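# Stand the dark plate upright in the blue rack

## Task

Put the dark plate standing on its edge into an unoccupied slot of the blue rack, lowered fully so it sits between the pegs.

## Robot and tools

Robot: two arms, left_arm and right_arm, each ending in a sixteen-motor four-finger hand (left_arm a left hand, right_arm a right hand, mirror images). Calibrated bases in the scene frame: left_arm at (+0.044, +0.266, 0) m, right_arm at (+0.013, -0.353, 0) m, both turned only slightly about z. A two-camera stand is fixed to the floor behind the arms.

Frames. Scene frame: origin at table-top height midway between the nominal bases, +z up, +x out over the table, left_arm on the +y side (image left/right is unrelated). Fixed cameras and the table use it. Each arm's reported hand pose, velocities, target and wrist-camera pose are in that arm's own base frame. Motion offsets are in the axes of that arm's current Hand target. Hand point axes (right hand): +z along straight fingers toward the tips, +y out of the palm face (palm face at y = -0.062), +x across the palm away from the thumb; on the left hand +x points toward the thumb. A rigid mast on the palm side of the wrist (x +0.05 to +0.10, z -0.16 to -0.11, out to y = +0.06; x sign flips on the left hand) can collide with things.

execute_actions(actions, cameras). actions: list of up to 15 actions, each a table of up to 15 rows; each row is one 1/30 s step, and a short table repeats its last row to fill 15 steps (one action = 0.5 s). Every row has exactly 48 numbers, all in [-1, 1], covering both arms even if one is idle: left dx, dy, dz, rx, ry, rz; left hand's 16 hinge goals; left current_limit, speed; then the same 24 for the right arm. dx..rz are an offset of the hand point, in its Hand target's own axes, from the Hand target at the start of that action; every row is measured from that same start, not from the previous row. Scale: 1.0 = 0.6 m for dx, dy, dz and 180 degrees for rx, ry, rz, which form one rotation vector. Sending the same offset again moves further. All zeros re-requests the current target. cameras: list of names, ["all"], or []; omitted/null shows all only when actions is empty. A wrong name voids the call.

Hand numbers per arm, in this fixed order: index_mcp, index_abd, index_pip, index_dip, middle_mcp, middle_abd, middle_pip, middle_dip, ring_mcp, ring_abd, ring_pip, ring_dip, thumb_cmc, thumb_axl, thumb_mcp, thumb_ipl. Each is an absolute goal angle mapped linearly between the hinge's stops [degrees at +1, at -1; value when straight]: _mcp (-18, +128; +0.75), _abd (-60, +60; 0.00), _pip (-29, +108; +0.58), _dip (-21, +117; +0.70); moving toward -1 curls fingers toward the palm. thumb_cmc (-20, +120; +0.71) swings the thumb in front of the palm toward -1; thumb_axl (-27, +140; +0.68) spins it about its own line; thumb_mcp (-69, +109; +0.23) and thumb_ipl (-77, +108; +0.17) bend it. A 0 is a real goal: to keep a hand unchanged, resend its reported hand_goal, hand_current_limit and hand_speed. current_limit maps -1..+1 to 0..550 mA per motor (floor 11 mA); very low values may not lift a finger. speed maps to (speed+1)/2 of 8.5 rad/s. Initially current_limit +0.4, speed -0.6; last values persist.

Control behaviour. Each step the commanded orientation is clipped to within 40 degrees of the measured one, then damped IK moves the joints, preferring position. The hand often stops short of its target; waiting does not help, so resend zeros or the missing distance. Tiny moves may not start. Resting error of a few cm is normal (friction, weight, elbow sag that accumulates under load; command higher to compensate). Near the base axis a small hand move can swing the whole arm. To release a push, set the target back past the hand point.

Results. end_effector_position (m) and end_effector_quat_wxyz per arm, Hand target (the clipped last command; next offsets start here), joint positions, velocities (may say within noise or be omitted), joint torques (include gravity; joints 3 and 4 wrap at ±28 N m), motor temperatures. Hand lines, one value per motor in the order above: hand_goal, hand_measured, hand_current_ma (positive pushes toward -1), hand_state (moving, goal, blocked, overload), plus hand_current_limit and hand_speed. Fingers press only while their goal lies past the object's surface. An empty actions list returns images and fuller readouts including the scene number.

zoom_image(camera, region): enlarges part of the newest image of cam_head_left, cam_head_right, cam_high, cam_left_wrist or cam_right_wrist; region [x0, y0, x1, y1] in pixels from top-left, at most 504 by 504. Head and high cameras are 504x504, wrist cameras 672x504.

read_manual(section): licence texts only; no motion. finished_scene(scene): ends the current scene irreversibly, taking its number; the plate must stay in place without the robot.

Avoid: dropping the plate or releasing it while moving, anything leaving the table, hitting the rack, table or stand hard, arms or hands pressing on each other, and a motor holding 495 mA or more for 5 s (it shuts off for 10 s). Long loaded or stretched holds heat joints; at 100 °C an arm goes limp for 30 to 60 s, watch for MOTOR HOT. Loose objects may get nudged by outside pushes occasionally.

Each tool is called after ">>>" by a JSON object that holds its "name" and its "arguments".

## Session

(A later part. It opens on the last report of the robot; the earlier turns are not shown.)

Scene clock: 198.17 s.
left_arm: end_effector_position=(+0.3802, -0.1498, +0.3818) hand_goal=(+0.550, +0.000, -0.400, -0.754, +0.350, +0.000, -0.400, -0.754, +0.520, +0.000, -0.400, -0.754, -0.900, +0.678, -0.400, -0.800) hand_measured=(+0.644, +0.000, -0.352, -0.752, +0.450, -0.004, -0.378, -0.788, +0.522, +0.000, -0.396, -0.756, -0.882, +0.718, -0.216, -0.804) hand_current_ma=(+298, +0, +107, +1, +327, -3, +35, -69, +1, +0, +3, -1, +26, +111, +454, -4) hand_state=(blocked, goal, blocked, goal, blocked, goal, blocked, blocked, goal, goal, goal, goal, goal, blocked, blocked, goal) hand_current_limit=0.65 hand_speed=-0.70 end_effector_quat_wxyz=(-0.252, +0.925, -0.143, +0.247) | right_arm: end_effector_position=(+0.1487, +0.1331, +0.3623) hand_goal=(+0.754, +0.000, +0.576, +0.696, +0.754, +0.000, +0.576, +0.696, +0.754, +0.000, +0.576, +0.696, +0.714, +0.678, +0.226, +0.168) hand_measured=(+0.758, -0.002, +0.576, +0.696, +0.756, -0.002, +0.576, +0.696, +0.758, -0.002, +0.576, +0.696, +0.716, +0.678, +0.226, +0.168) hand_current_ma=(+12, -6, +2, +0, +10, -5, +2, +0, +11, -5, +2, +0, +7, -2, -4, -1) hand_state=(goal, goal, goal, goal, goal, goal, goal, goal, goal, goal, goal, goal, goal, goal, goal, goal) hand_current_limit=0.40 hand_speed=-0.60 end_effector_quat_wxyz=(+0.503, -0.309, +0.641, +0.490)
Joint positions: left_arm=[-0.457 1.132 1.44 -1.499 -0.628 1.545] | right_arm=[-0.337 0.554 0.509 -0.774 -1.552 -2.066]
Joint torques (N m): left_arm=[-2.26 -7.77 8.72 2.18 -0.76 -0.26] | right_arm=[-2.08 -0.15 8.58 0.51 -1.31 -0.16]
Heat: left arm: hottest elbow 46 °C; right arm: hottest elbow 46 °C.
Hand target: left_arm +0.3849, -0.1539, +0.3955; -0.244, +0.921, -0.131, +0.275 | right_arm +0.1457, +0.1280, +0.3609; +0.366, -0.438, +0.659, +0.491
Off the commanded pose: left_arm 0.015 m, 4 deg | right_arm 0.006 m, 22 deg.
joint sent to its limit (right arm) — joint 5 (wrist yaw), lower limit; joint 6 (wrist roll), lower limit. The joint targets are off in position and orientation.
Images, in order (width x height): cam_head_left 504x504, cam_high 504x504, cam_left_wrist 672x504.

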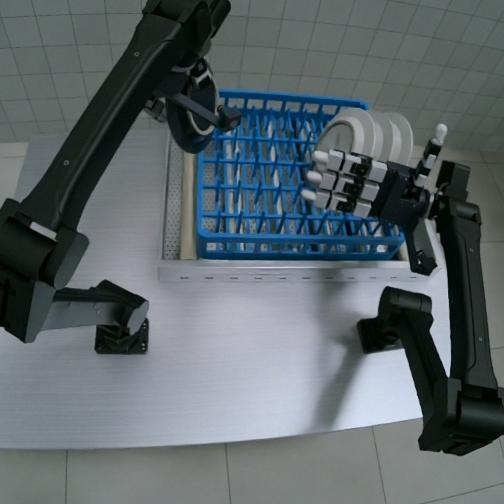

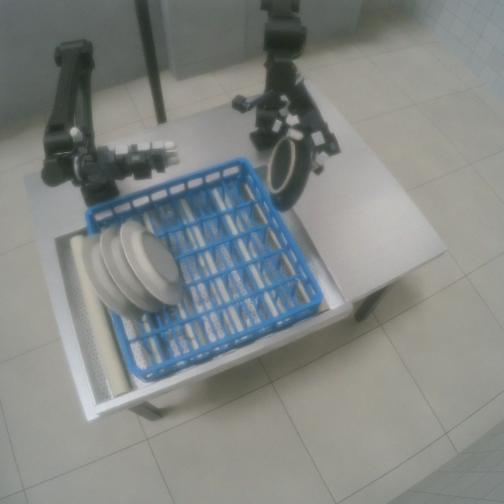

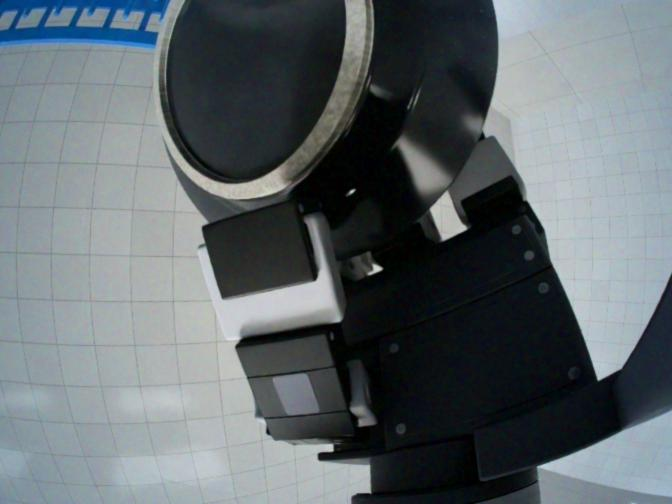

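>>> {"name": "execute_actions", "arguments": {"actions": [[[0,0,0,0.041,-0.0225,-0.0075,0.55,0,-0.4,-0.754,0.35,0,-0.4,-0.754,0.52,0,-0.4,-0.754,-0.9,0.678,-0.4,-0.8,0.65,-0.7,0,0,0,0,0,0,0.754,0,0.576,0.696,0.754,0,0.576,0.696,0.754,0,0.576,0.696,0.714,0.678,0.226,0.168,0.4,-0.6]],[[0,0,0,0.041,-0.0225,-0.0075,0.55,0,-0.4,-0.754,0.35,0,-0.4,-0.754,0.52,0,-0.4,-0.754,-0.9,0.678,-0.4,-0.8,0.65,-0.7,0,0,0,0,0,0,0.754,0,0.576,0.696,0.754,0,0.576,0.696,0.754,0,0.576,0.696,0.714,0.678,0.226,0.168,0.4,-0.6]]], "cameras": ["cam_head_left","cam_high","cam_left_wrist"]}}

>>> {"name": "zoom_image", "arguments": {"camera": "cam_head_left", "region": [120, 40, 270, 190]}}

>>> {"name": "zoom_image", "arguments": {"camera": "cam_high", "region": [220, 90, 350, 220]}}

Scene clock: 201.13 s.
left_arm: end_effector_position=(+0.3722, -0.1462, +0.3607) hand_goal=(+0.550, +0.000, -0.400, -0.754, +0.350, +0.000, -0.400, -0.754, +0.520, +0.000, -0.400, -0.754, -0.900, +0.678, -0.400, -0.800) hand_measured=(+0.626, +0.000, -0.350, -0.746, +0.440, -0.004, -0.380, -0.788, +0.518, +0.000, -0.398, -0.756, -0.882, +0.718, -0.216, -0.808) hand_current_ma=(+227, +0, +112, +9, +283, -2, +32, -67, -1, +0, +1, -2, +26, +112, +454, -14) hand_state=(blocked, goal, blocked, goal, blocked, goal, blocked, blocked, goal, goal, goal, goal, goal, blocked, blocked, goal) hand_current_limit=0.65 hand_speed=-0.70 end_effector_quat_wxyz=(-0.352, +0.904, -0.102, +0.220) | right_arm: end_effector_position=(+0.1487, +0.1331, +0.3623) hand_goal=(+0.754, +0.000, +0.576, +0.696, +0.754, +0.000, +0.576, +0.696, +0.754, +0.000, +0.576, +0.696, +0.714, +0.678, +0.226, +0.168) hand_measured=(+0.758, -0.002, +0.576, +0.696, +0.756, -0.002, +0.576, +0.696, +0.758, -0.002, +0.576, +0.696, +0.716, +0.678, +0.226, +0.168) hand_current_ma=(+12, -6, +2, +0, +10, -5, +2, +0, +11, -5, +2, +0, +7, -2, -4, -1) hand_state=(goal, goal, goal, goal, goal, goal, goal, goal, goal, goal, goal, goal, goal, goal, goal, goal) hand_current_limit=0.40 hand_speed=-0.60 end_effector_quat_wxyz=(+0.503, -0.309, +0.641, +0.490)
Joint positions: left_arm=[-0.579 1.2 1.44 -1.706 -0.851 1.263] | right_arm=[-0.337 0.554 0.509 -0.774 -1.552 -2.066]
Joint torques (N m): left_arm=[-2.37 -7 13.07 0.39 -1.48 -0.49] | right_arm=[-2.2 -0.09 8.69 0.53 -1.27 -0.17]
Heat: left arm: hottest elbow 46 °C; right arm: hottest elbow 46 °C.
Hand target: left_arm +0.3849, -0.1539, +0.3955; -0.362, +0.902, -0.055, +0.230 | right_arm +0.1457, +0.1280, +0.3609; +0.366, -0.438, +0.659, +0.491
Off the commanded pose: left_arm 0.038 m, 6 deg | right_arm 0.006 m, 22 deg.
joint sent to its limit (left arm) — joint 4 (wrist pitch), lower limit. The joint targets are off in position and orientation.
joint sent to its limit (right arm) — joint 5 (wrist yaw), lower limit; joint 6 (wrist roll), lower limit. The joint targets are off in position and orientation.
Images, in order (width x height): cam_head_left 504x504, cam_high 504x504, cam_left_wrist 672x504.

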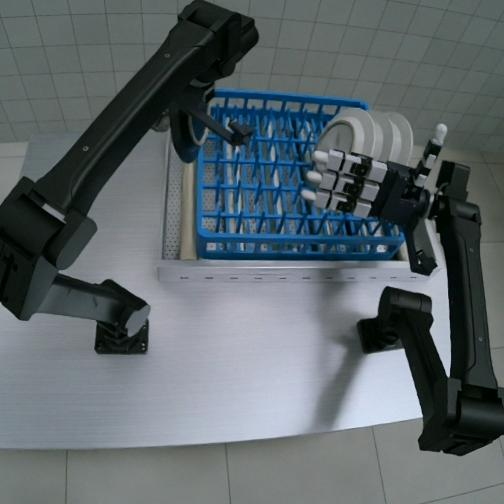

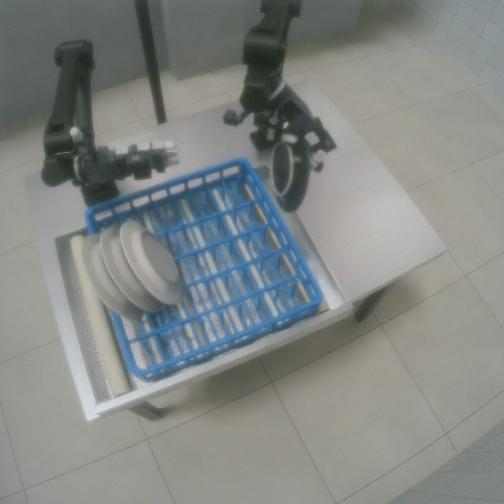

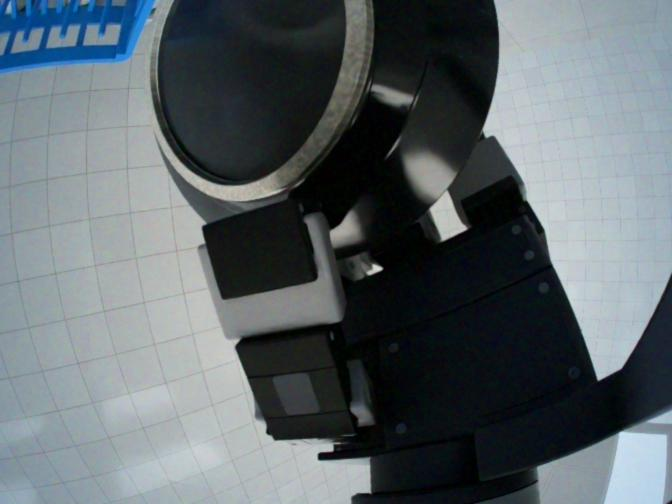

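Scaled by 3.360 from the camera's 504x504 image, which has a finer 720x720 frame.

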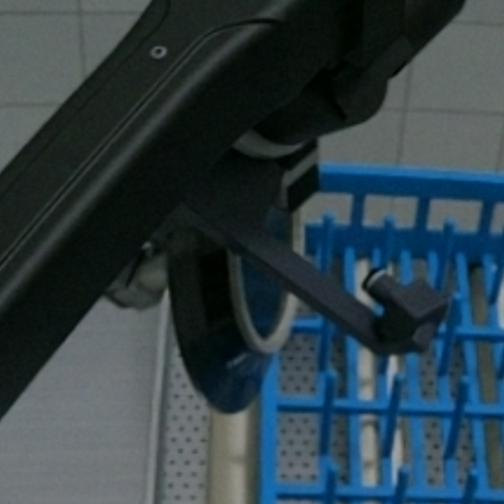

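Scaled by 3.877 from the camera's 504x504 image, which has a finer 720x720 frame.

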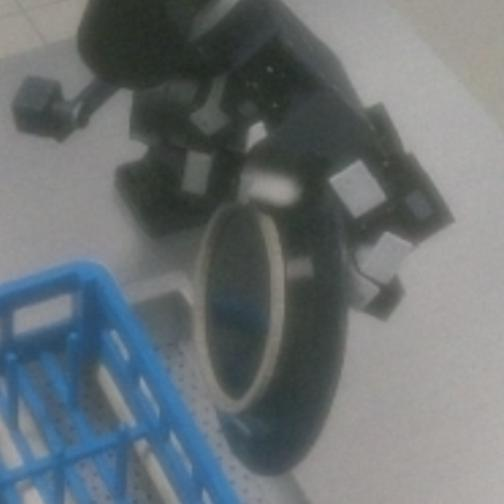

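>>> {"name": "execute_actions", "arguments": {"actions": [[[0.008,0.018,-0.015,0.031,0.024,-0.0095,0.55,0,-0.4,-0.754,0.35,0,-0.4,-0.754,0.52,0,-0.4,-0.754,-0.9,0.678,-0.4,-0.8,0.65,-0.7,0,0,0,0,0,0,0.754,0,0.576,0.696,0.754,0,0.576,0.696,0.754,0,0.576,0.696,0.714,0.678,0.226,0.168,0.4,-0.6]],[[0.017,0.037,-0.03,0.031,0.024,-0.0095,0.55,0,-0.4,-0.754,0.35,0,-0.4,-0.754,0.52,0,-0.4,-0.754,-0.9,0.678,-0.4,-0.8,0.65,-0.7,0,0,0,0,0,0,0.754,0,0.576,0.696,0.754,0,0.576,0.696,0.754,0,0.576,0.696,0.714,0.678,0.226,0.168,0.4,-0.6]]], "cameras": ["cam_head_left","cam_high","cam_left_wrist"]}}

>>> {"name": "zoom_image", "arguments": {"camera": "cam_head_left", "region": [120, 40, 270, 190]}}

>>> {"name": "zoom_image", "arguments": {"camera": "cam_high", "region": [220, 90, 350, 220]}}

Scene clock: 204.23 s.
left_arm: end_effector_position=(+0.3825, -0.1983, +0.3799) hand_goal=(+0.550, +0.000, -0.400, -0.754, +0.350, +0.000, -0.400, -0.754, +0.520, +0.000, -0.400, -0.754, -0.900, +0.678, -0.400, -0.800) hand_measured=(+0.606, +0.004, -0.344, -0.728, +0.416, -0.004, -0.380, -0.786, +0.518, +0.000, -0.398, -0.756, -0.882, +0.720, -0.220, -0.810) hand_current_ma=(+145, +2, +136, +44, +183, -2, +31, -60, -2, +0, +1, -2, +26, +117, +454, -21) hand_state=(blocked, goal, blocked, blocked, blocked, goal, goal, blocked, goal, goal, goal, goal, goal, blocked, blocked, goal) hand_current_limit=0.65 hand_speed=-0.70 end_effector_quat_wxyz=(-0.400, +0.849, -0.096, +0.331) | right_arm: end_effector_position=(+0.1487, +0.1331, +0.3623) hand_goal=(+0.754, +0.000, +0.576, +0.696, +0.754, +0.000, +0.576, +0.696, +0.754, +0.000, +0.576, +0.696, +0.714, +0.678, +0.226, +0.168) hand_measured=(+0.758, -0.002, +0.576, +0.696, +0.756, -0.002, +0.576, +0.696, +0.758, -0.002, +0.576, +0.696, +0.716, +0.678, +0.226, +0.168) hand_current_ma=(+12, -6, +2, +0, +10, -5, +2, +0, +11, -5, +2, +0, +7, -2, -4, -1) hand_state=(goal, goal, goal, goal, goal, goal, goal, goal, goal, goal, goal, goal, goal, goal, goal, goal) hand_current_limit=0.40 hand_speed=-0.60 end_effector_quat_wxyz=(+0.503, -0.309, +0.641, +0.490)
Joint positions: left_arm=[-0.771 1.242 1.44 -1.706 -1.091 1.062] | right_arm=[-0.337 0.554 0.509 -0.774 -1.552 -2.066]
Joint torques (N m): left_arm=[-1.73 -7.88 9.31 0.36 -1.93 -0.62] | right_arm=[-2.43 -0.44 8.75 0.42 -1.3 -0.15]
Heat: left arm: hottest elbow 46 °C; right arm: hottest elbow 46 °C.
Hand target: left_arm +0.3884, -0.1988, +0.3938; -0.436, +0.844, -0.033, +0.312 | right_arm +0.1457, +0.1280, +0.3609; +0.366, -0.438, +0.659, +0.491
Off the commanded pose: left_arm 0.015 m, 9 deg | right_arm 0.006 m, 22 deg.
joint sent to its limit (left arm) — joint 4 (wrist pitch), lower limit. The joint targets are off in orientation, not in position.
joint sent to its limit (right arm) — joint 5 (wrist yaw), lower limit; joint 6 (wrist roll), lower limit. The joint targets are off in position and orientation.
Images, in order (width x height): cam_head_left 504x504, cam_high 504x504, cam_left_wrist 672x504.

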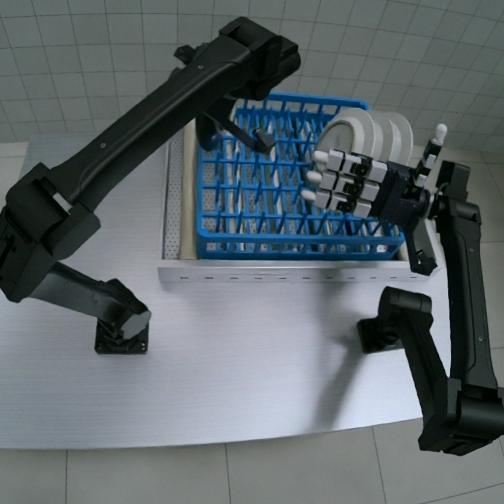

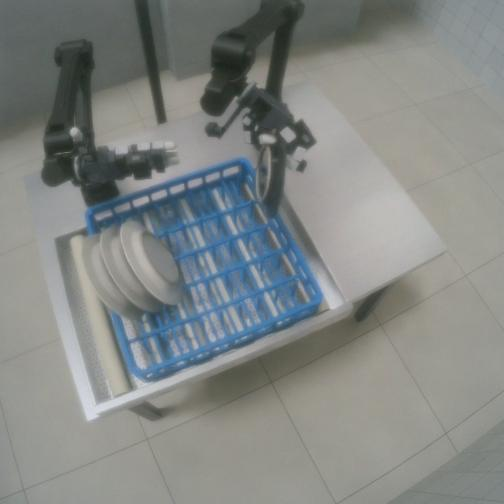

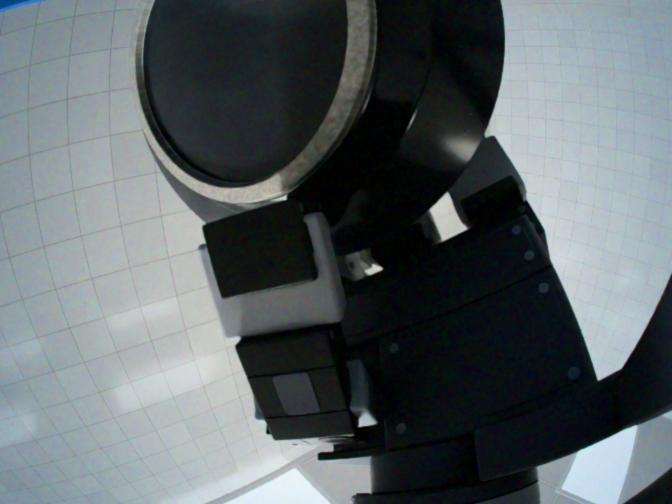

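Scaled by 3.360 from the camera's 504x504 image, which has a finer 720x720 frame.

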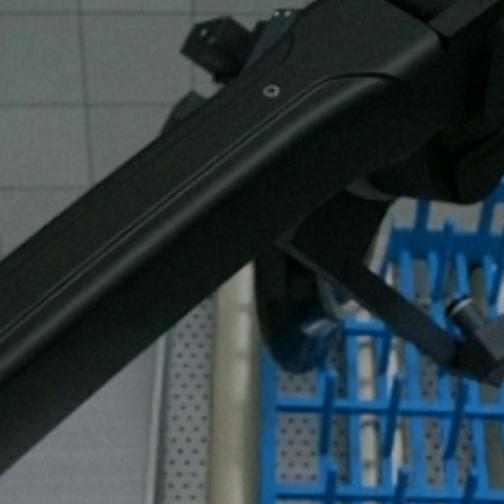

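Scaled by 3.877 from the camera's 504x504 image, which has a finer 720x720 frame.

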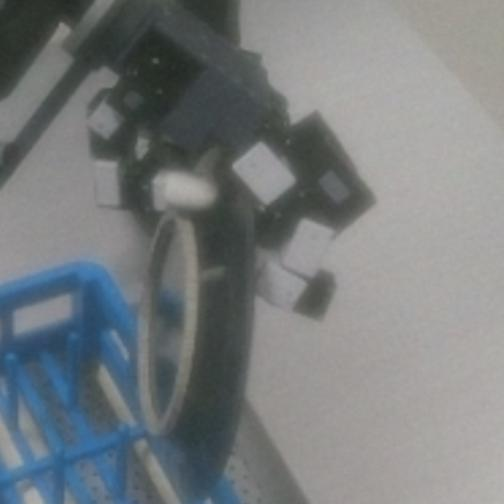

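>>> {"name": "execute_actions", "arguments": {"actions": [], "cameras": ["cam_head_right","cam_right_wrist","cam_high"]}}

>>> {"name": "zoom_image", "arguments": {"camera": "cam_head_right", "region": [120, 60, 270, 210]}}

>>> {"name": "zoom_image", "arguments": {"camera": "cam_high", "region": [230, 120, 330, 220]}}

Scene clock: 205.53 s.
left_arm: end_effector_position=(+0.3825, -0.1983, +0.3799) hand_goal=(+0.550, +0.000, -0.400, -0.754, +0.350, +0.000, -0.400, -0.754, +0.520, +0.000, -0.400, -0.754, -0.900, +0.678, -0.400, -0.800) hand_measured=(+0.606, +0.004, -0.344, -0.728, +0.416, -0.004, -0.380, -0.786, +0.518, +0.000, -0.398, -0.756, -0.882, +0.720, -0.220, -0.810) hand_current_ma=(+145, +2, +136, +44, +183, -2, +31, -60, -2, +0, +1, -2, +26, +117, +454, -21) hand_state=(blocked, goal, blocked, blocked, blocked, goal, goal, blocked, goal, goal, goal, goal, goal, blocked, blocked, goal) hand_current_limit=0.65 hand_speed=-0.70 end_effector_quat_wxyz=(-0.400, +0.849, -0.096, +0.331) | right_arm: end_effector_position=(+0.1487, +0.1331, +0.3623) hand_goal=(+0.754, +0.000, +0.576, +0.696, +0.754, +0.000, +0.576, +0.696, +0.754, +0.000, +0.576, +0.696, +0.714, +0.678, +0.226, +0.168) hand_measured=(+0.758, -0.002, +0.576, +0.696, +0.756, -0.002, +0.576, +0.696, +0.758, -0.002, +0.576, +0.696, +0.716, +0.678, +0.226, +0.168) hand_current_ma=(+12, -6, +2, +0, +10, -5, +2, +0, +11, -5, +2, +0, +7, -2, -4, -1) hand_state=(goal, goal, goal, goal, goal, goal, goal, goal, goal, goal, goal, goal, goal, goal, goal, goal) hand_current_limit=0.40 hand_speed=-0.60 end_effector_quat_wxyz=(+0.503, -0.309, +0.641, +0.490)
Joint positions: left_arm=[-0.771 1.242 1.44 -1.706 -1.091 1.062] | right_arm=[-0.337 0.554 0.509 -0.774 -1.552 -2.066]
Joint velocities: within noise
Joint torques (N m): left_arm=[-1.79 -7.88 9.26 0.38 -1.92 -0.63] | right_arm=[-2.2 -0.56 8.66 0.75 -1.3 -0.13]
Motor temperatures (°C): left_arm=[31 39 46 30 35 31] | right_arm=[34 31 46 30 33 30]
Heat: left arm: hottest elbow 46 °C; right arm: hottest elbow 46 °C.
Hand target: left_arm +0.3884, -0.1988, +0.3938; -0.436, +0.844, -0.033, +0.312 | right_arm +0.1457, +0.1280, +0.3609; +0.366, -0.438, +0.659, +0.491
Off the commanded pose: left_arm 0.015 m, 9 deg | right_arm 0.006 m, 22 deg.
Images, in order (width x height): cam_head_right 504x504, cam_high 504x504, cam_right_wrist 672x504.

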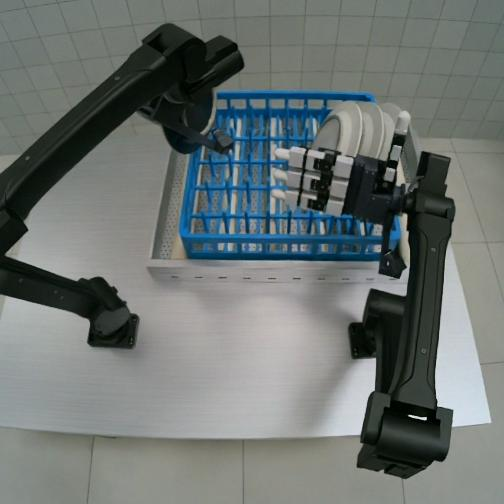

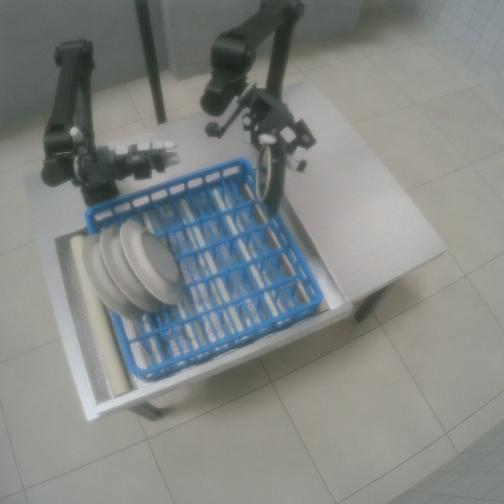

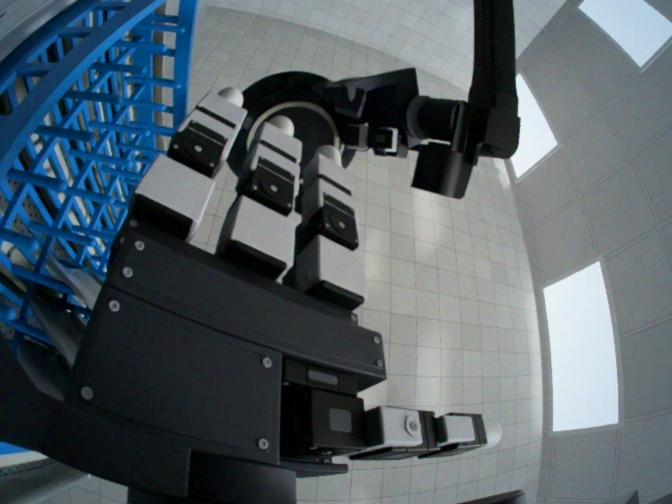

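Scaled by 3.360 from the camera's 504x504 image, which has a finer 720x720 frame.

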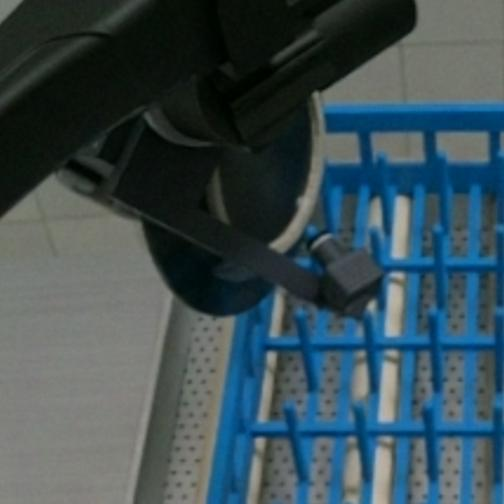

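Scaled by 5.040 from the camera's 504x504 image, which has a finer 720x720 frame.

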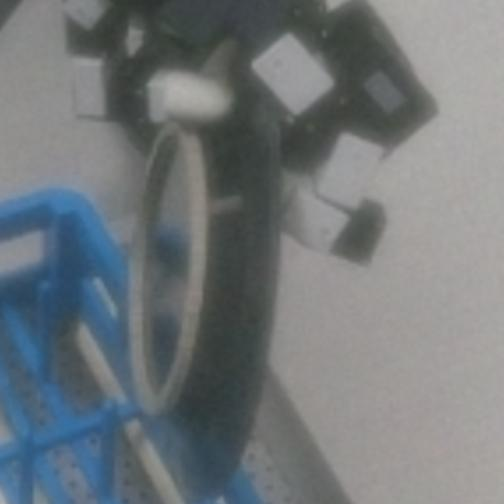

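>>> {"name": "execute_actions", "arguments": {"actions": [[[0,-0.02,0,-0.0553,0.084,0.0474,0.55,0,-0.4,-0.754,0.35,0,-0.4,-0.754,0.52,0,-0.4,-0.754,-0.9,0.678,-0.4,-0.8,0.65,-0.7,0,0,0,0,0,0,0.754,0,0.576,0.696,0.754,0,0.576,0.696,0.754,0,0.576,0.696,0.714,0.678,0.226,0.168,0.4,-0.6]],[[0,-0.02,0,-0.0553,0.084,0.0474,0.55,0,-0.4,-0.754,0.35,0,-0.4,-0.754,0.52,0,-0.4,-0.754,-0.9,0.678,-0.4,-0.8,0.65,-0.7,0,0,0,0,0,0,0.754,0,0.576,0.696,0.754,0,0.576,0.696,0.754,0,0.576,0.696,0.714,0.678,0.226,0.168,0.4,-0.6]]], "cameras": ["cam_head_right","cam_high","cam_left_wrist"]}}

Scene clock: 209.43 s.
left_arm: end_effector_position=(+0.3826, -0.1875, +0.3889) hand_goal=(+0.550, +0.000, -0.400, -0.754, +0.350, +0.000, -0.400, -0.754, +0.520, +0.000, -0.400, -0.754, -0.900, +0.678, -0.400, -0.800) hand_measured=(+0.606, +0.004, -0.342, -0.728, +0.416, -0.004, -0.382, -0.784, +0.518, +0.000, -0.398, -0.756, -0.882, +0.720, -0.220, -0.810) hand_current_ma=(+143, +3, +143, +44, +183, -2, +28, -59, -2, +0, +1, -2, +26, +117, +454, -20) hand_state=(blocked, goal, blocked, blocked, blocked, goal, goal, blocked, goal, goal, goal, goal, goal, blocked, blocked, goal) hand_current_limit=0.65 hand_speed=-0.70 end_effector_quat_wxyz=(-0.313, +0.799, -0.323, +0.399) | right_arm: end_effector_position=(+0.1487, +0.1331, +0.3623) hand_goal=(+0.754, +0.000, +0.576, +0.696, +0.754, +0.000, +0.576, +0.696, +0.754, +0.000, +0.576, +0.696, +0.714, +0.678, +0.226, +0.168) hand_measured=(+0.758, -0.002, +0.576, +0.696, +0.756, -0.002, +0.576, +0.696, +0.758, -0.002, +0.576, +0.696, +0.716, +0.678, +0.226, +0.168) hand_current_ma=(+12, -6, +2, +0, +10, -5, +2, +0, +11, -5, +2, +0, +7, -2, -4, -1) hand_state=(goal, goal, goal, goal, goal, goal, goal, goal, goal, goal, goal, goal, goal, goal, goal, goal) hand_current_limit=0.40 hand_speed=-0.60 end_effector_quat_wxyz=(+0.503, -0.309, +0.641, +0.490)
Joint positions: left_arm=[-0.574 0.986 1.229 -0.945 -0.72 2.111] | right_arm=[-0.337 0.554 0.509 -0.774 -1.552 -2.066]
Joint torques (N m): left_arm=[-0.91 -7.65 9.52 3.12 -0.42 -0.16] | right_arm=[-2.43 -0.09 8.77 0.39 -1.23 -0.11]
Heat: left arm: hottest elbow 46 °C; right arm: hottest elbow 46 °C.
Hand target: left_arm +0.3858, -0.1835, +0.4118; -0.303, +0.782, -0.319, +0.442 | right_arm +0.1457, +0.1280, +0.3609; +0.366, -0.438, +0.659, +0.491
Off the commanded pose: left_arm 0.023 m, 5 deg | right_arm 0.006 m, 22 deg.
joint sent to its limit (left arm) — joint 6 (wrist roll), upper limit. The joint targets are off in orientation, not in position.
joint sent to its limit (right arm) — joint 5 (wrist yaw), lower limit; joint 6 (wrist roll), lower limit. The joint targets are off in position and orientation.
Images, in order (width x height): cam_head_right 504x504, cam_high 504x504, cam_left_wrist 672x504.

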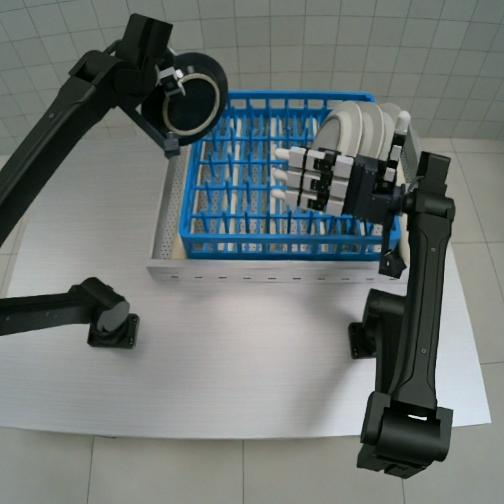

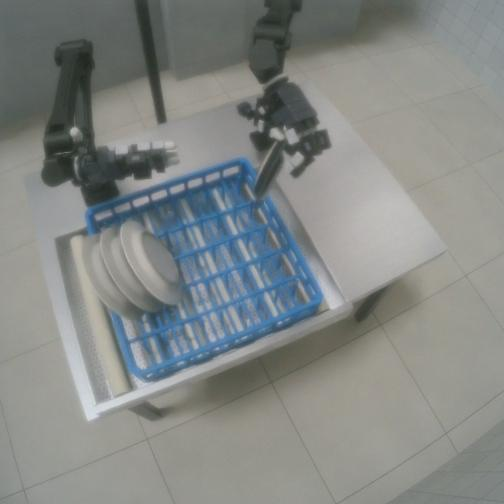

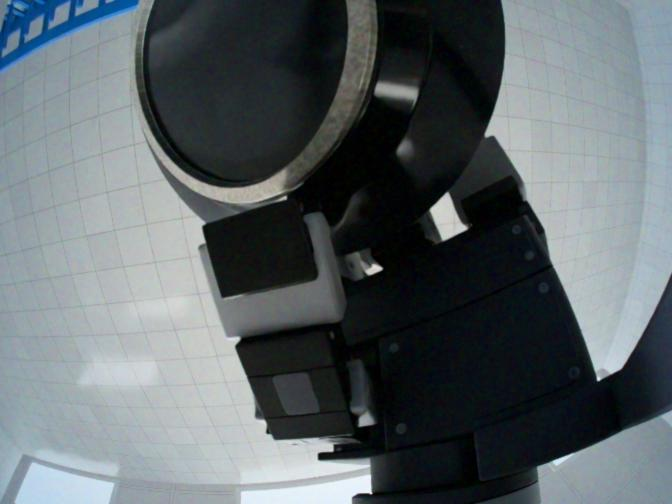

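>>> {"name": "execute_actions", "arguments": {"actions": [[[0,0,0,-0.040,-0.062,-0.080,0.55,0,-0.4,-0.754,0.35,0,-0.4,-0.754,0.52,0,-0.4,-0.754,-0.9,0.678,-0.4,-0.8,0.65,-0.7,0,0,0,0,0,0,0.754,0,0.576,0.696,0.754,0,0.576,0.696,0.754,0,0.576,0.696,0.714,0.678,0.226,0.168,0.4,-0.6]],[[0,0,0,-0.040,-0.062,-0.080,0.55,0,-0.4,-0.754,0.35,0,-0.4,-0.754,0.52,0,-0.4,-0.754,-0.9,0.678,-0.4,-0.8,0.65,-0.7,0,0,0,0,0,0,0.754,0,0.576,0.696,0.754,0,0.576,0.696,0.754,0,0.576,0.696,0.714,0.678,0.226,0.168,0.4,-0.6]],[[0,0,0,-0.040,-0.062,-0.080,0.55,0,-0.4,-0.754,0.35,0,-0.4,-0.754,0.52,0,-0.4,-0.754,-0.9,0.678,-0.4,-0.8,0.65,-0.7,0,0,0,0,0,0,0.754,0,0.576,0.696,0.754,0,0.576,0.696,0.754,0,0.576,0.696,0.714,0.678,0.226,0.168,0.4,-0.6]]], "cameras": ["cam_head_left","cam_high","cam_left_wrist"]}}

>>> {"name": "zoom_image", "arguments": {"camera": "cam_head_left", "region": [120, 40, 270, 190]}}

>>> {"name": "zoom_image", "arguments": {"camera": "cam_high", "region": [220, 90, 350, 220]}}

Scene clock: 216.47 s.
left_arm: end_effector_position=(+0.3687, -0.1781, +0.3651) hand_goal=(+0.550, +0.000, -0.400, -0.754, +0.350, +0.000, -0.400, -0.754, +0.520, +0.000, -0.400, -0.754, -0.900, +0.678, -0.400, -0.800) hand_measured=(+0.620, +0.004, -0.340, -0.758, +0.424, -0.004, -0.386, -0.804, +0.520, +0.000, -0.398, -0.756, -0.882, +0.722, -0.220, -0.826) hand_current_ma=(+203, +3, +145, -3, +218, -2, +20, -114, +0, +0, +1, -2, +26, +122, +454, -66) hand_state=(blocked, goal, blocked, goal, blocked, goal, goal, blocked, goal, goal, goal, goal, goal, blocked, blocked, blocked) hand_current_limit=0.65 hand_speed=-0.70 end_effector_quat_wxyz=(-0.075, +0.981, -0.018, +0.179) | right_arm: end_effector_position=(+0.1487, +0.1331, +0.3623) hand_goal=(+0.754, +0.000, +0.576, +0.696, +0.754, +0.000, +0.576, +0.696, +0.754, +0.000, +0.576, +0.696, +0.714, +0.678, +0.226, +0.168) hand_measured=(+0.758, -0.002, +0.576, +0.696, +0.756, -0.002, +0.576, +0.696, +0.758, -0.002, +0.576, +0.696, +0.716, +0.678, +0.226, +0.168) hand_current_ma=(+12, -6, +2, +0, +10, -5, +2, +0, +11, -5, +2, +0, +7, -2, -4, -1) hand_state=(goal, goal, goal, goal, goal, goal, goal, goal, goal, goal, goal, goal, goal, goal, goal, goal) hand_current_limit=0.40 hand_speed=-0.60 end_effector_quat_wxyz=(+0.503, -0.309, +0.641, +0.490)
Joint positions: left_arm=[-0.386 1.126 1.392 -1.548 -0.267 1.26] | right_arm=[-0.337 0.554 0.509 -0.774 -1.552 -2.066]
Joint torques (N m): left_arm=[-1.26 -6.42 14.76 0.99 0.15 -0.46] | right_arm=[-2.37 0.09 8.81 0.59 -1.27 -0.21]
Heat: left arm: hottest elbow 48 °C; right arm: hottest elbow 45 °C.
Hand target: left_arm +0.3859, -0.1836, +0.4118; -0.053, +0.974, +0.008, +0.218 | right_arm +0.1457, +0.1280, +0.3609; +0.366, -0.438, +0.659, +0.491
Off the commanded pose: left_arm 0.050 m, 6 deg | right_arm 0.006 m, 22 deg.
joint sent to its limit (right arm) — joint 5 (wrist yaw), lower limit; joint 6 (wrist roll), lower limit. The joint targets are off in position and orientation.
Images, in order (width x height): cam_head_left 504x504, cam_high 504x504, cam_left_wrist 672x504.

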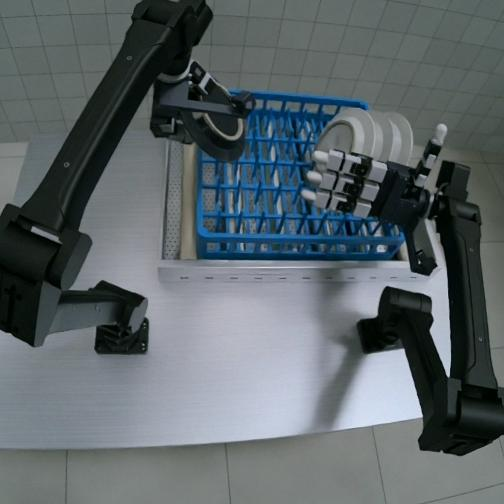

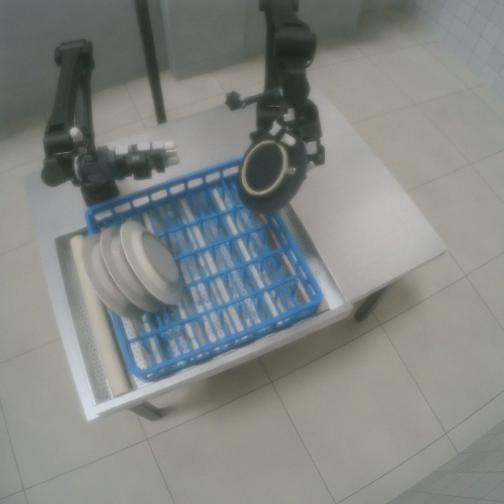

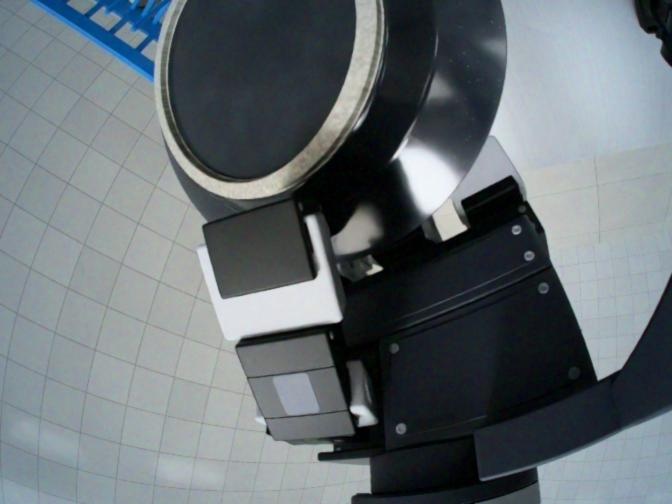

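Scaled by 3.360 from the camera's 504x504 image, which has a finer 720x720 frame.

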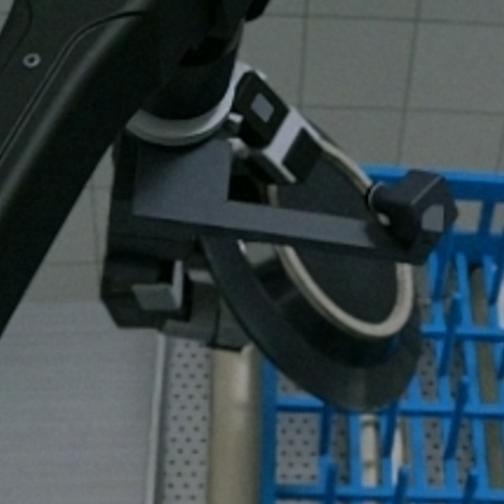

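Scaled by 3.877 from the camera's 504x504 image, which has a finer 720x720 frame.

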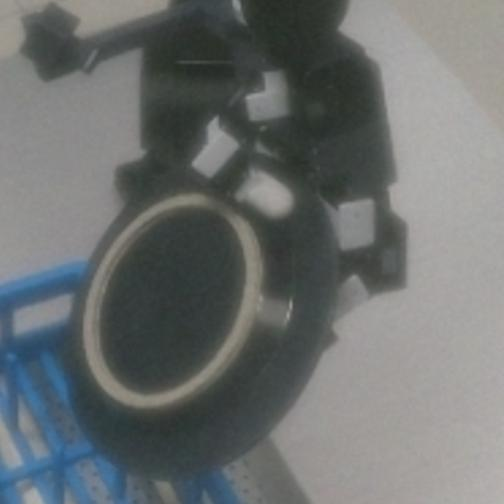

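>>> {"name": "execute_actions", "arguments": {"actions": [[[0,0,0,0,0,-0.11,0.55,0,-0.4,-0.754,0.35,0,-0.4,-0.754,0.52,0,-0.4,-0.754,-0.9,0.678,-0.4,-0.8,0.65,-0.7,0,0,0,0,0,0,0.754,0,0.576,0.696,0.754,0,0.576,0.696,0.754,0,0.576,0.696,0.714,0.678,0.226,0.168,0.4,-0.6]],[[0,0,0,0,0,-0.11,0.55,0,-0.4,-0.754,0.35,0,-0.4,-0.754,0.52,0,-0.4,-0.754,-0.9,0.678,-0.4,-0.8,0.65,-0.7,0,0,0,0,0,0,0.754,0,0.576,0.696,0.754,0,0.576,0.696,0.754,0,0.576,0.696,0.714,0.678,0.226,0.168,0.4,-0.6]]], "cameras": ["cam_head_left","cam_high","cam_left_wrist"]}}

Scene clock: 220.20 s.
left_arm: end_effector_position=(+0.3878, -0.1846, +0.3936) hand_goal=(+0.550, +0.000, -0.400, -0.754, +0.350, +0.000, -0.400, -0.754, +0.520, +0.000, -0.400, -0.754, -0.900, +0.678, -0.400, -0.800) hand_measured=(+0.630, +0.004, -0.340, -0.764, +0.426, -0.006, -0.390, -0.808, +0.526, +0.000, -0.398, -0.756, -0.882, +0.722, -0.220, -0.830) hand_current_ma=(+238, +3, +145, -12, +226, -5, +13, -126, +6, +0, +1, -2, +26, +126, +454, -82) hand_state=(blocked, goal, blocked, goal, blocked, goal, goal, blocked, goal, goal, goal, goal, goal, blocked, blocked, blocked) hand_current_limit=0.65 hand_speed=-0.70 end_effector_quat_wxyz=(+0.009, +0.924, +0.322, +0.206) | right_arm: end_effector_position=(+0.1487, +0.1331, +0.3623) hand_goal=(+0.754, +0.000, +0.576, +0.696, +0.754, +0.000, +0.576, +0.696, +0.754, +0.000, +0.576, +0.696, +0.714, +0.678, +0.226, +0.168) hand_measured=(+0.758, -0.002, +0.576, +0.696, +0.756, -0.002, +0.576, +0.696, +0.758, -0.002, +0.576, +0.696, +0.716, +0.678, +0.226, +0.168) hand_current_ma=(+12, -6, +2, +0, +10, -5, +2, +0, +11, -5, +2, +0, +7, -2, -4, -1) hand_state=(goal, goal, goal, goal, goal, goal, goal, goal, goal, goal, goal, goal, goal, goal, goal, goal) hand_current_limit=0.40 hand_speed=-0.60 end_effector_quat_wxyz=(+0.503, -0.309, +0.641, +0.490)
Joint positions: left_arm=[-0.534 1.091 1.368 -1.557 -0.301 0.412] | right_arm=[-0.337 0.554 0.509 -0.774 -1.552 -2.066]
Joint torques (N m): left_arm=[-2.55 -7.77 9.33 1.26 -0.61 -0.45] | right_arm=[-1.96 -0.32 8.62 0.58 -1.26 -0.18]
Heat: left arm: hottest elbow 50 °C; right arm: hottest elbow 45 °C.
Hand target: left_arm +0.3858, -0.1837, +0.4119; +0.024, +0.914, +0.338, +0.223 | right_arm +0.1457, +0.1280, +0.3609; +0.366, -0.438, +0.659, +0.491
Off the commanded pose: left_arm 0.018 m, 3 deg | right_arm 0.006 m, 22 deg.
joint sent to its limit (right arm) — joint 5 (wrist yaw), lower limit; joint 6 (wrist roll), lower limit. The joint targets are off in position and orientation.
Images, in order (width x height): cam_head_left 504x504, cam_high 504x504, cam_left_wrist 672x504.

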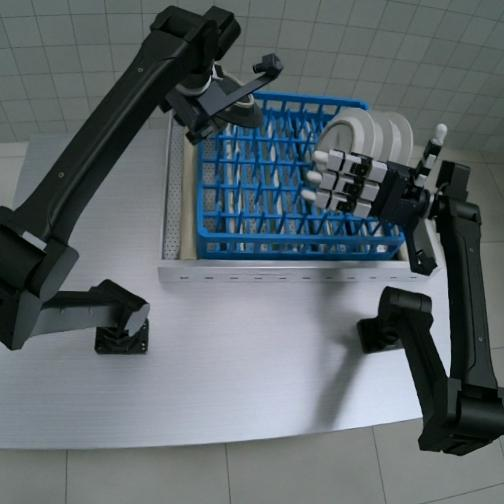

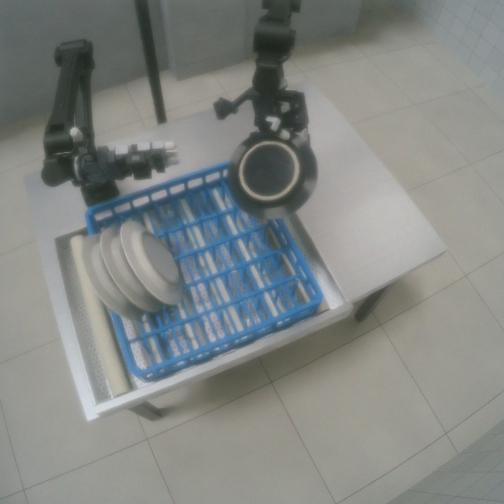

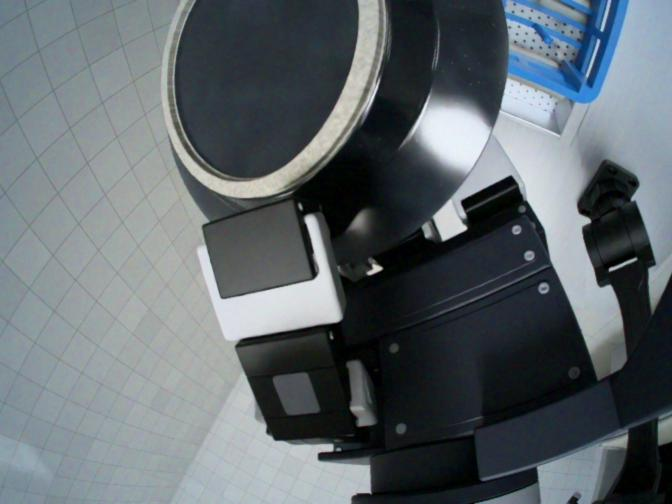

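>>> {"name": "execute_actions", "arguments": {"actions": [[[0,0,0,0,0,-0.12,0.55,0,-0.4,-0.754,0.35,0,-0.4,-0.754,0.52,0,-0.4,-0.754,-0.9,0.678,-0.4,-0.8,0.65,-0.7,0,0,0,0,0,0,0.754,0,0.576,0.696,0.754,0,0.576,0.696,0.754,0,0.576,0.696,0.714,0.678,0.226,0.168,0.4,-0.6]],[[0,0,0,0,0,-0.12,0.55,0,-0.4,-0.754,0.35,0,-0.4,-0.754,0.52,0,-0.4,-0.754,-0.9,0.678,-0.4,-0.8,0.65,-0.7,0,0,0,0,0,0,0.754,0,0.576,0.696,0.754,0,0.576,0.696,0.754,0,0.576,0.696,0.714,0.678,0.226,0.168,0.4,-0.6]],[[0,0,0,0,0,-0.12,0.55,0,-0.4,-0.754,0.35,0,-0.4,-0.754,0.52,0,-0.4,-0.754,-0.9,0.678,-0.4,-0.8,0.65,-0.7,0,0,0,0,0,0,0.754,0,0.576,0.696,0.754,0,0.576,0.696,0.754,0,0.576,0.696,0.714,0.678,0.226,0.168,0.4,-0.6]]], "cameras": ["cam_head_left","cam_high","cam_left_wrist"]}}

Scene clock: 223.20 s.
left_arm: end_effector_position=(+0.3758, -0.1748, +0.3678) hand_goal=(+0.550, +0.000, -0.400, -0.754, +0.350, +0.000, -0.400, -0.754, +0.520, +0.000, -0.400, -0.754, -0.900, +0.678, -0.400, -0.800) hand_measured=(+0.636, +0.004, -0.340, -0.774, +0.432, -0.006, -0.390, -0.808, +0.534, +0.000, -0.396, -0.758, -0.882, +0.722, -0.220, -0.834) hand_current_ma=(+268, +3, +145, -32, +249, -5, +12, -127, +21, +0, +4, -4, +26, +129, +454, -97) hand_state=(blocked, goal, blocked, blocked, blocked, goal, goal, blocked, goal, goal, goal, goal, goal, blocked, blocked, blocked) hand_current_limit=0.65 hand_speed=-0.70 end_effector_quat_wxyz=(+0.097, +0.605, +0.773, +0.166) | right_arm: end_effector_position=(+0.1487, +0.1331, +0.3623) hand_goal=(+0.754, +0.000, +0.576, +0.696, +0.754, +0.000, +0.576, +0.696, +0.754, +0.000, +0.576, +0.696, +0.714, +0.678, +0.226, +0.168) hand_measured=(+0.758, -0.002, +0.576, +0.696, +0.756, -0.002, +0.576, +0.696, +0.758, -0.002, +0.576, +0.696, +0.716, +0.678, +0.226, +0.168) hand_current_ma=(+12, -6, +2, +0, +10, -5, +2, +0, +11, -5, +2, +0, +7, -2, -4, -1) hand_state=(goal, goal, goal, goal, goal, goal, goal, goal, goal, goal, goal, goal, goal, goal, goal, goal) hand_current_limit=0.40 hand_speed=-0.60 end_effector_quat_wxyz=(+0.503, -0.309, +0.641, +0.490)
Joint positions: left_arm=[-0.774 1.211 1.368 -1.564 -0.353 -0.987] | right_arm=[-0.337 0.554 0.509 -0.774 -1.552 -2.066]
Joint torques (N m): left_arm=[-2.37 -7.82 14.48 0.62 -1.58 -0.18] | right_arm=[-2.61 -0.79 8.46 0.51 -1.27 -0.15]
Heat: left arm: hottest elbow 50 °C; right arm: hottest elbow 45 °C.
Hand target: left_arm +0.3859, -0.1836, +0.4118; +0.140, +0.591, +0.775, +0.175 | right_arm +0.1457, +0.1280, +0.3609; +0.366, -0.438, +0.659, +0.491
Off the commanded pose: left_arm 0.046 m, 5 deg | right_arm 0.006 m, 22 deg.
joint sent to its limit (right arm) — joint 5 (wrist yaw), lower limit; joint 6 (wrist roll), lower limit. The joint targets are off in position and orientation.
Images, in order (width x height): cam_head_left 504x504, cam_high 504x504, cam_left_wrist 672x504.

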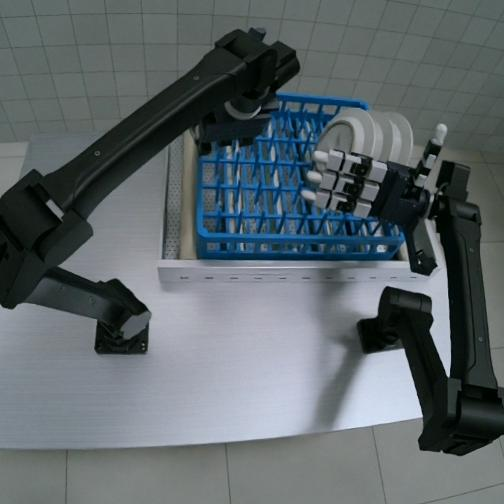

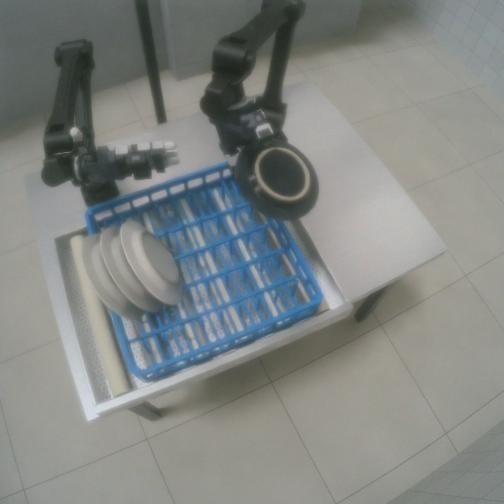

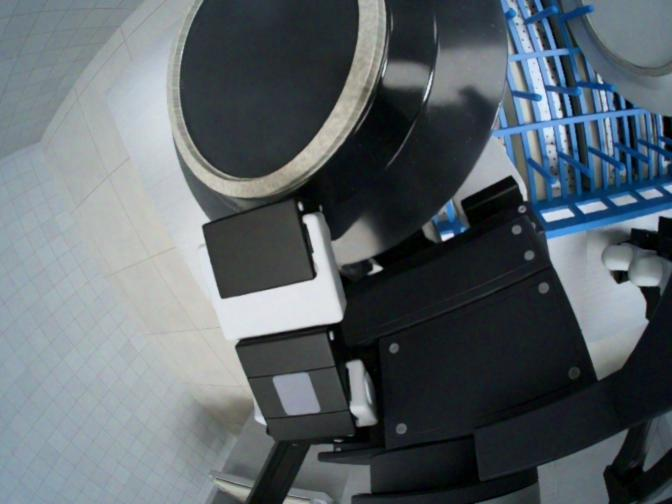

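>>> {"name": "execute_actions", "arguments": {"actions": [[[0,0,0,0.0512,-0.0637,-0.0724,0.55,0,-0.4,-0.754,0.35,0,-0.4,-0.754,0.52,0,-0.4,-0.754,-0.9,0.678,-0.4,-0.8,0.65,-0.7,0,0,0,0,0,0,0.754,0,0.576,0.696,0.754,0,0.576,0.696,0.754,0,0.576,0.696,0.714,0.678,0.226,0.168,0.4,-0.6]],[[0,0,0,0.0512,-0.0637,-0.0724,0.55,0,-0.4,-0.754,0.35,0,-0.4,-0.754,0.52,0,-0.4,-0.754,-0.9,0.678,-0.4,-0.8,0.65,-0.7,0,0,0,0,0,0,0.754,0,0.576,0.696,0.754,0,0.576,0.696,0.754,0,0.576,0.696,0.714,0.678,0.226,0.168,0.4,-0.6]]], "cameras": ["cam_head_left","cam_high","cam_left_wrist"]}}

Scene clock: 228.27 s.
left_arm: end_effector_position=(+0.3711, -0.1784, +0.3532) hand_goal=(+0.550, +0.000, -0.400, -0.754, +0.350, +0.000, -0.400, -0.754, +0.520, +0.000, -0.400, -0.754, -0.900, +0.678, -0.400, -0.800) hand_measured=(+0.640, +0.002, -0.350, -0.778, +0.442, -0.014, -0.372, -0.804, +0.536, +0.000, -0.394, -0.756, -0.882, +0.720, -0.220, -0.832) hand_current_ma=(+282, +1, +116, -42, +289, -15, +51, -116, +27, +0, +7, -1, +26, +119, +454, -91) hand_state=(blocked, goal, blocked, blocked, blocked, goal, blocked, blocked, goal, goal, goal, goal, goal, blocked, blocked, blocked) hand_current_limit=0.65 hand_speed=-0.70 end_effector_quat_wxyz=(+0.155, +0.442, +0.878, -0.100) | right_arm: end_effector_position=(+0.1487, +0.1331, +0.3623) hand_goal=(+0.754, +0.000, +0.576, +0.696, +0.754, +0.000, +0.576, +0.696, +0.754, +0.000, +0.576, +0.696, +0.714, +0.678, +0.226, +0.168) hand_measured=(+0.758, -0.002, +0.576, +0.696, +0.756, -0.002, +0.576, +0.696, +0.758, -0.002, +0.576, +0.696, +0.716, +0.678, +0.226, +0.168) hand_current_ma=(+12, -6, +2, +0, +10, -5, +2, +0, +11, -5, +2, +0, +7, -2, -4, -1) hand_state=(goal, goal, goal, goal, goal, goal, goal, goal, goal, goal, goal, goal, goal, goal, goal, goal) hand_current_limit=0.40 hand_speed=-0.60 end_effector_quat_wxyz=(+0.503, -0.309, +0.641, +0.490)
Joint positions: left_arm=[-0.592 1.194 1.428 -1.467 0.158 -1.257] | right_arm=[-0.337 0.554 0.509 -0.774 -1.552 -2.066]
Joint torques (N m): left_arm=[-1.2 -10.11 14.61 2.11 -0.17 0.04] | right_arm=[-1.79 -0.44 8.69 0.54 -1.27 -0.17]
Motor temperatures (°C): left_arm=[31 38 52 30 35 31] | right_arm=[34 31 45 30 33 30]
Heat: left arm: hottest elbow 52 °C; right arm: hottest elbow 45 °C.
Hand target: left_arm +0.3859, -0.1835, +0.4117; +0.230, +0.440, +0.862, -0.104 | right_arm +0.1457, +0.1280, +0.3609; +0.366, -0.438, +0.659, +0.491
Off the commanded pose: left_arm 0.061 m, 9 deg | right_arm 0.006 m, 22 deg.
joint sent to its limit (right arm) — joint 5 (wrist yaw), lower limit; joint 6 (wrist roll), lower limit. The joint targets are off in position and orientation.
Images, in order (width x height): cam_head_left 504x504, cam_high 504x504, cam_left_wrist 672x504.

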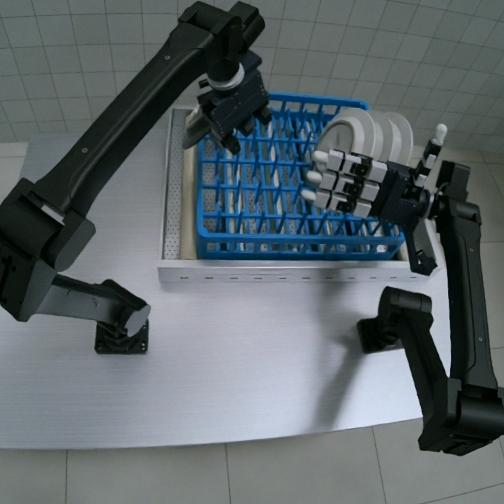

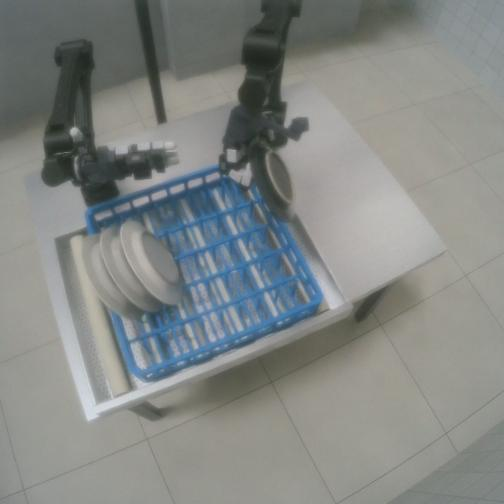

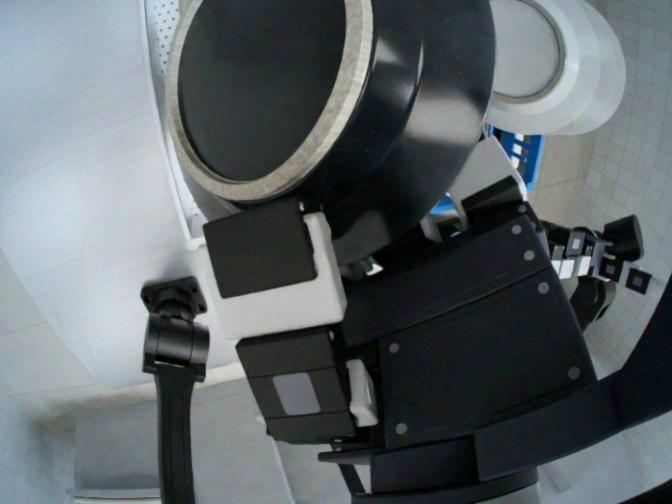

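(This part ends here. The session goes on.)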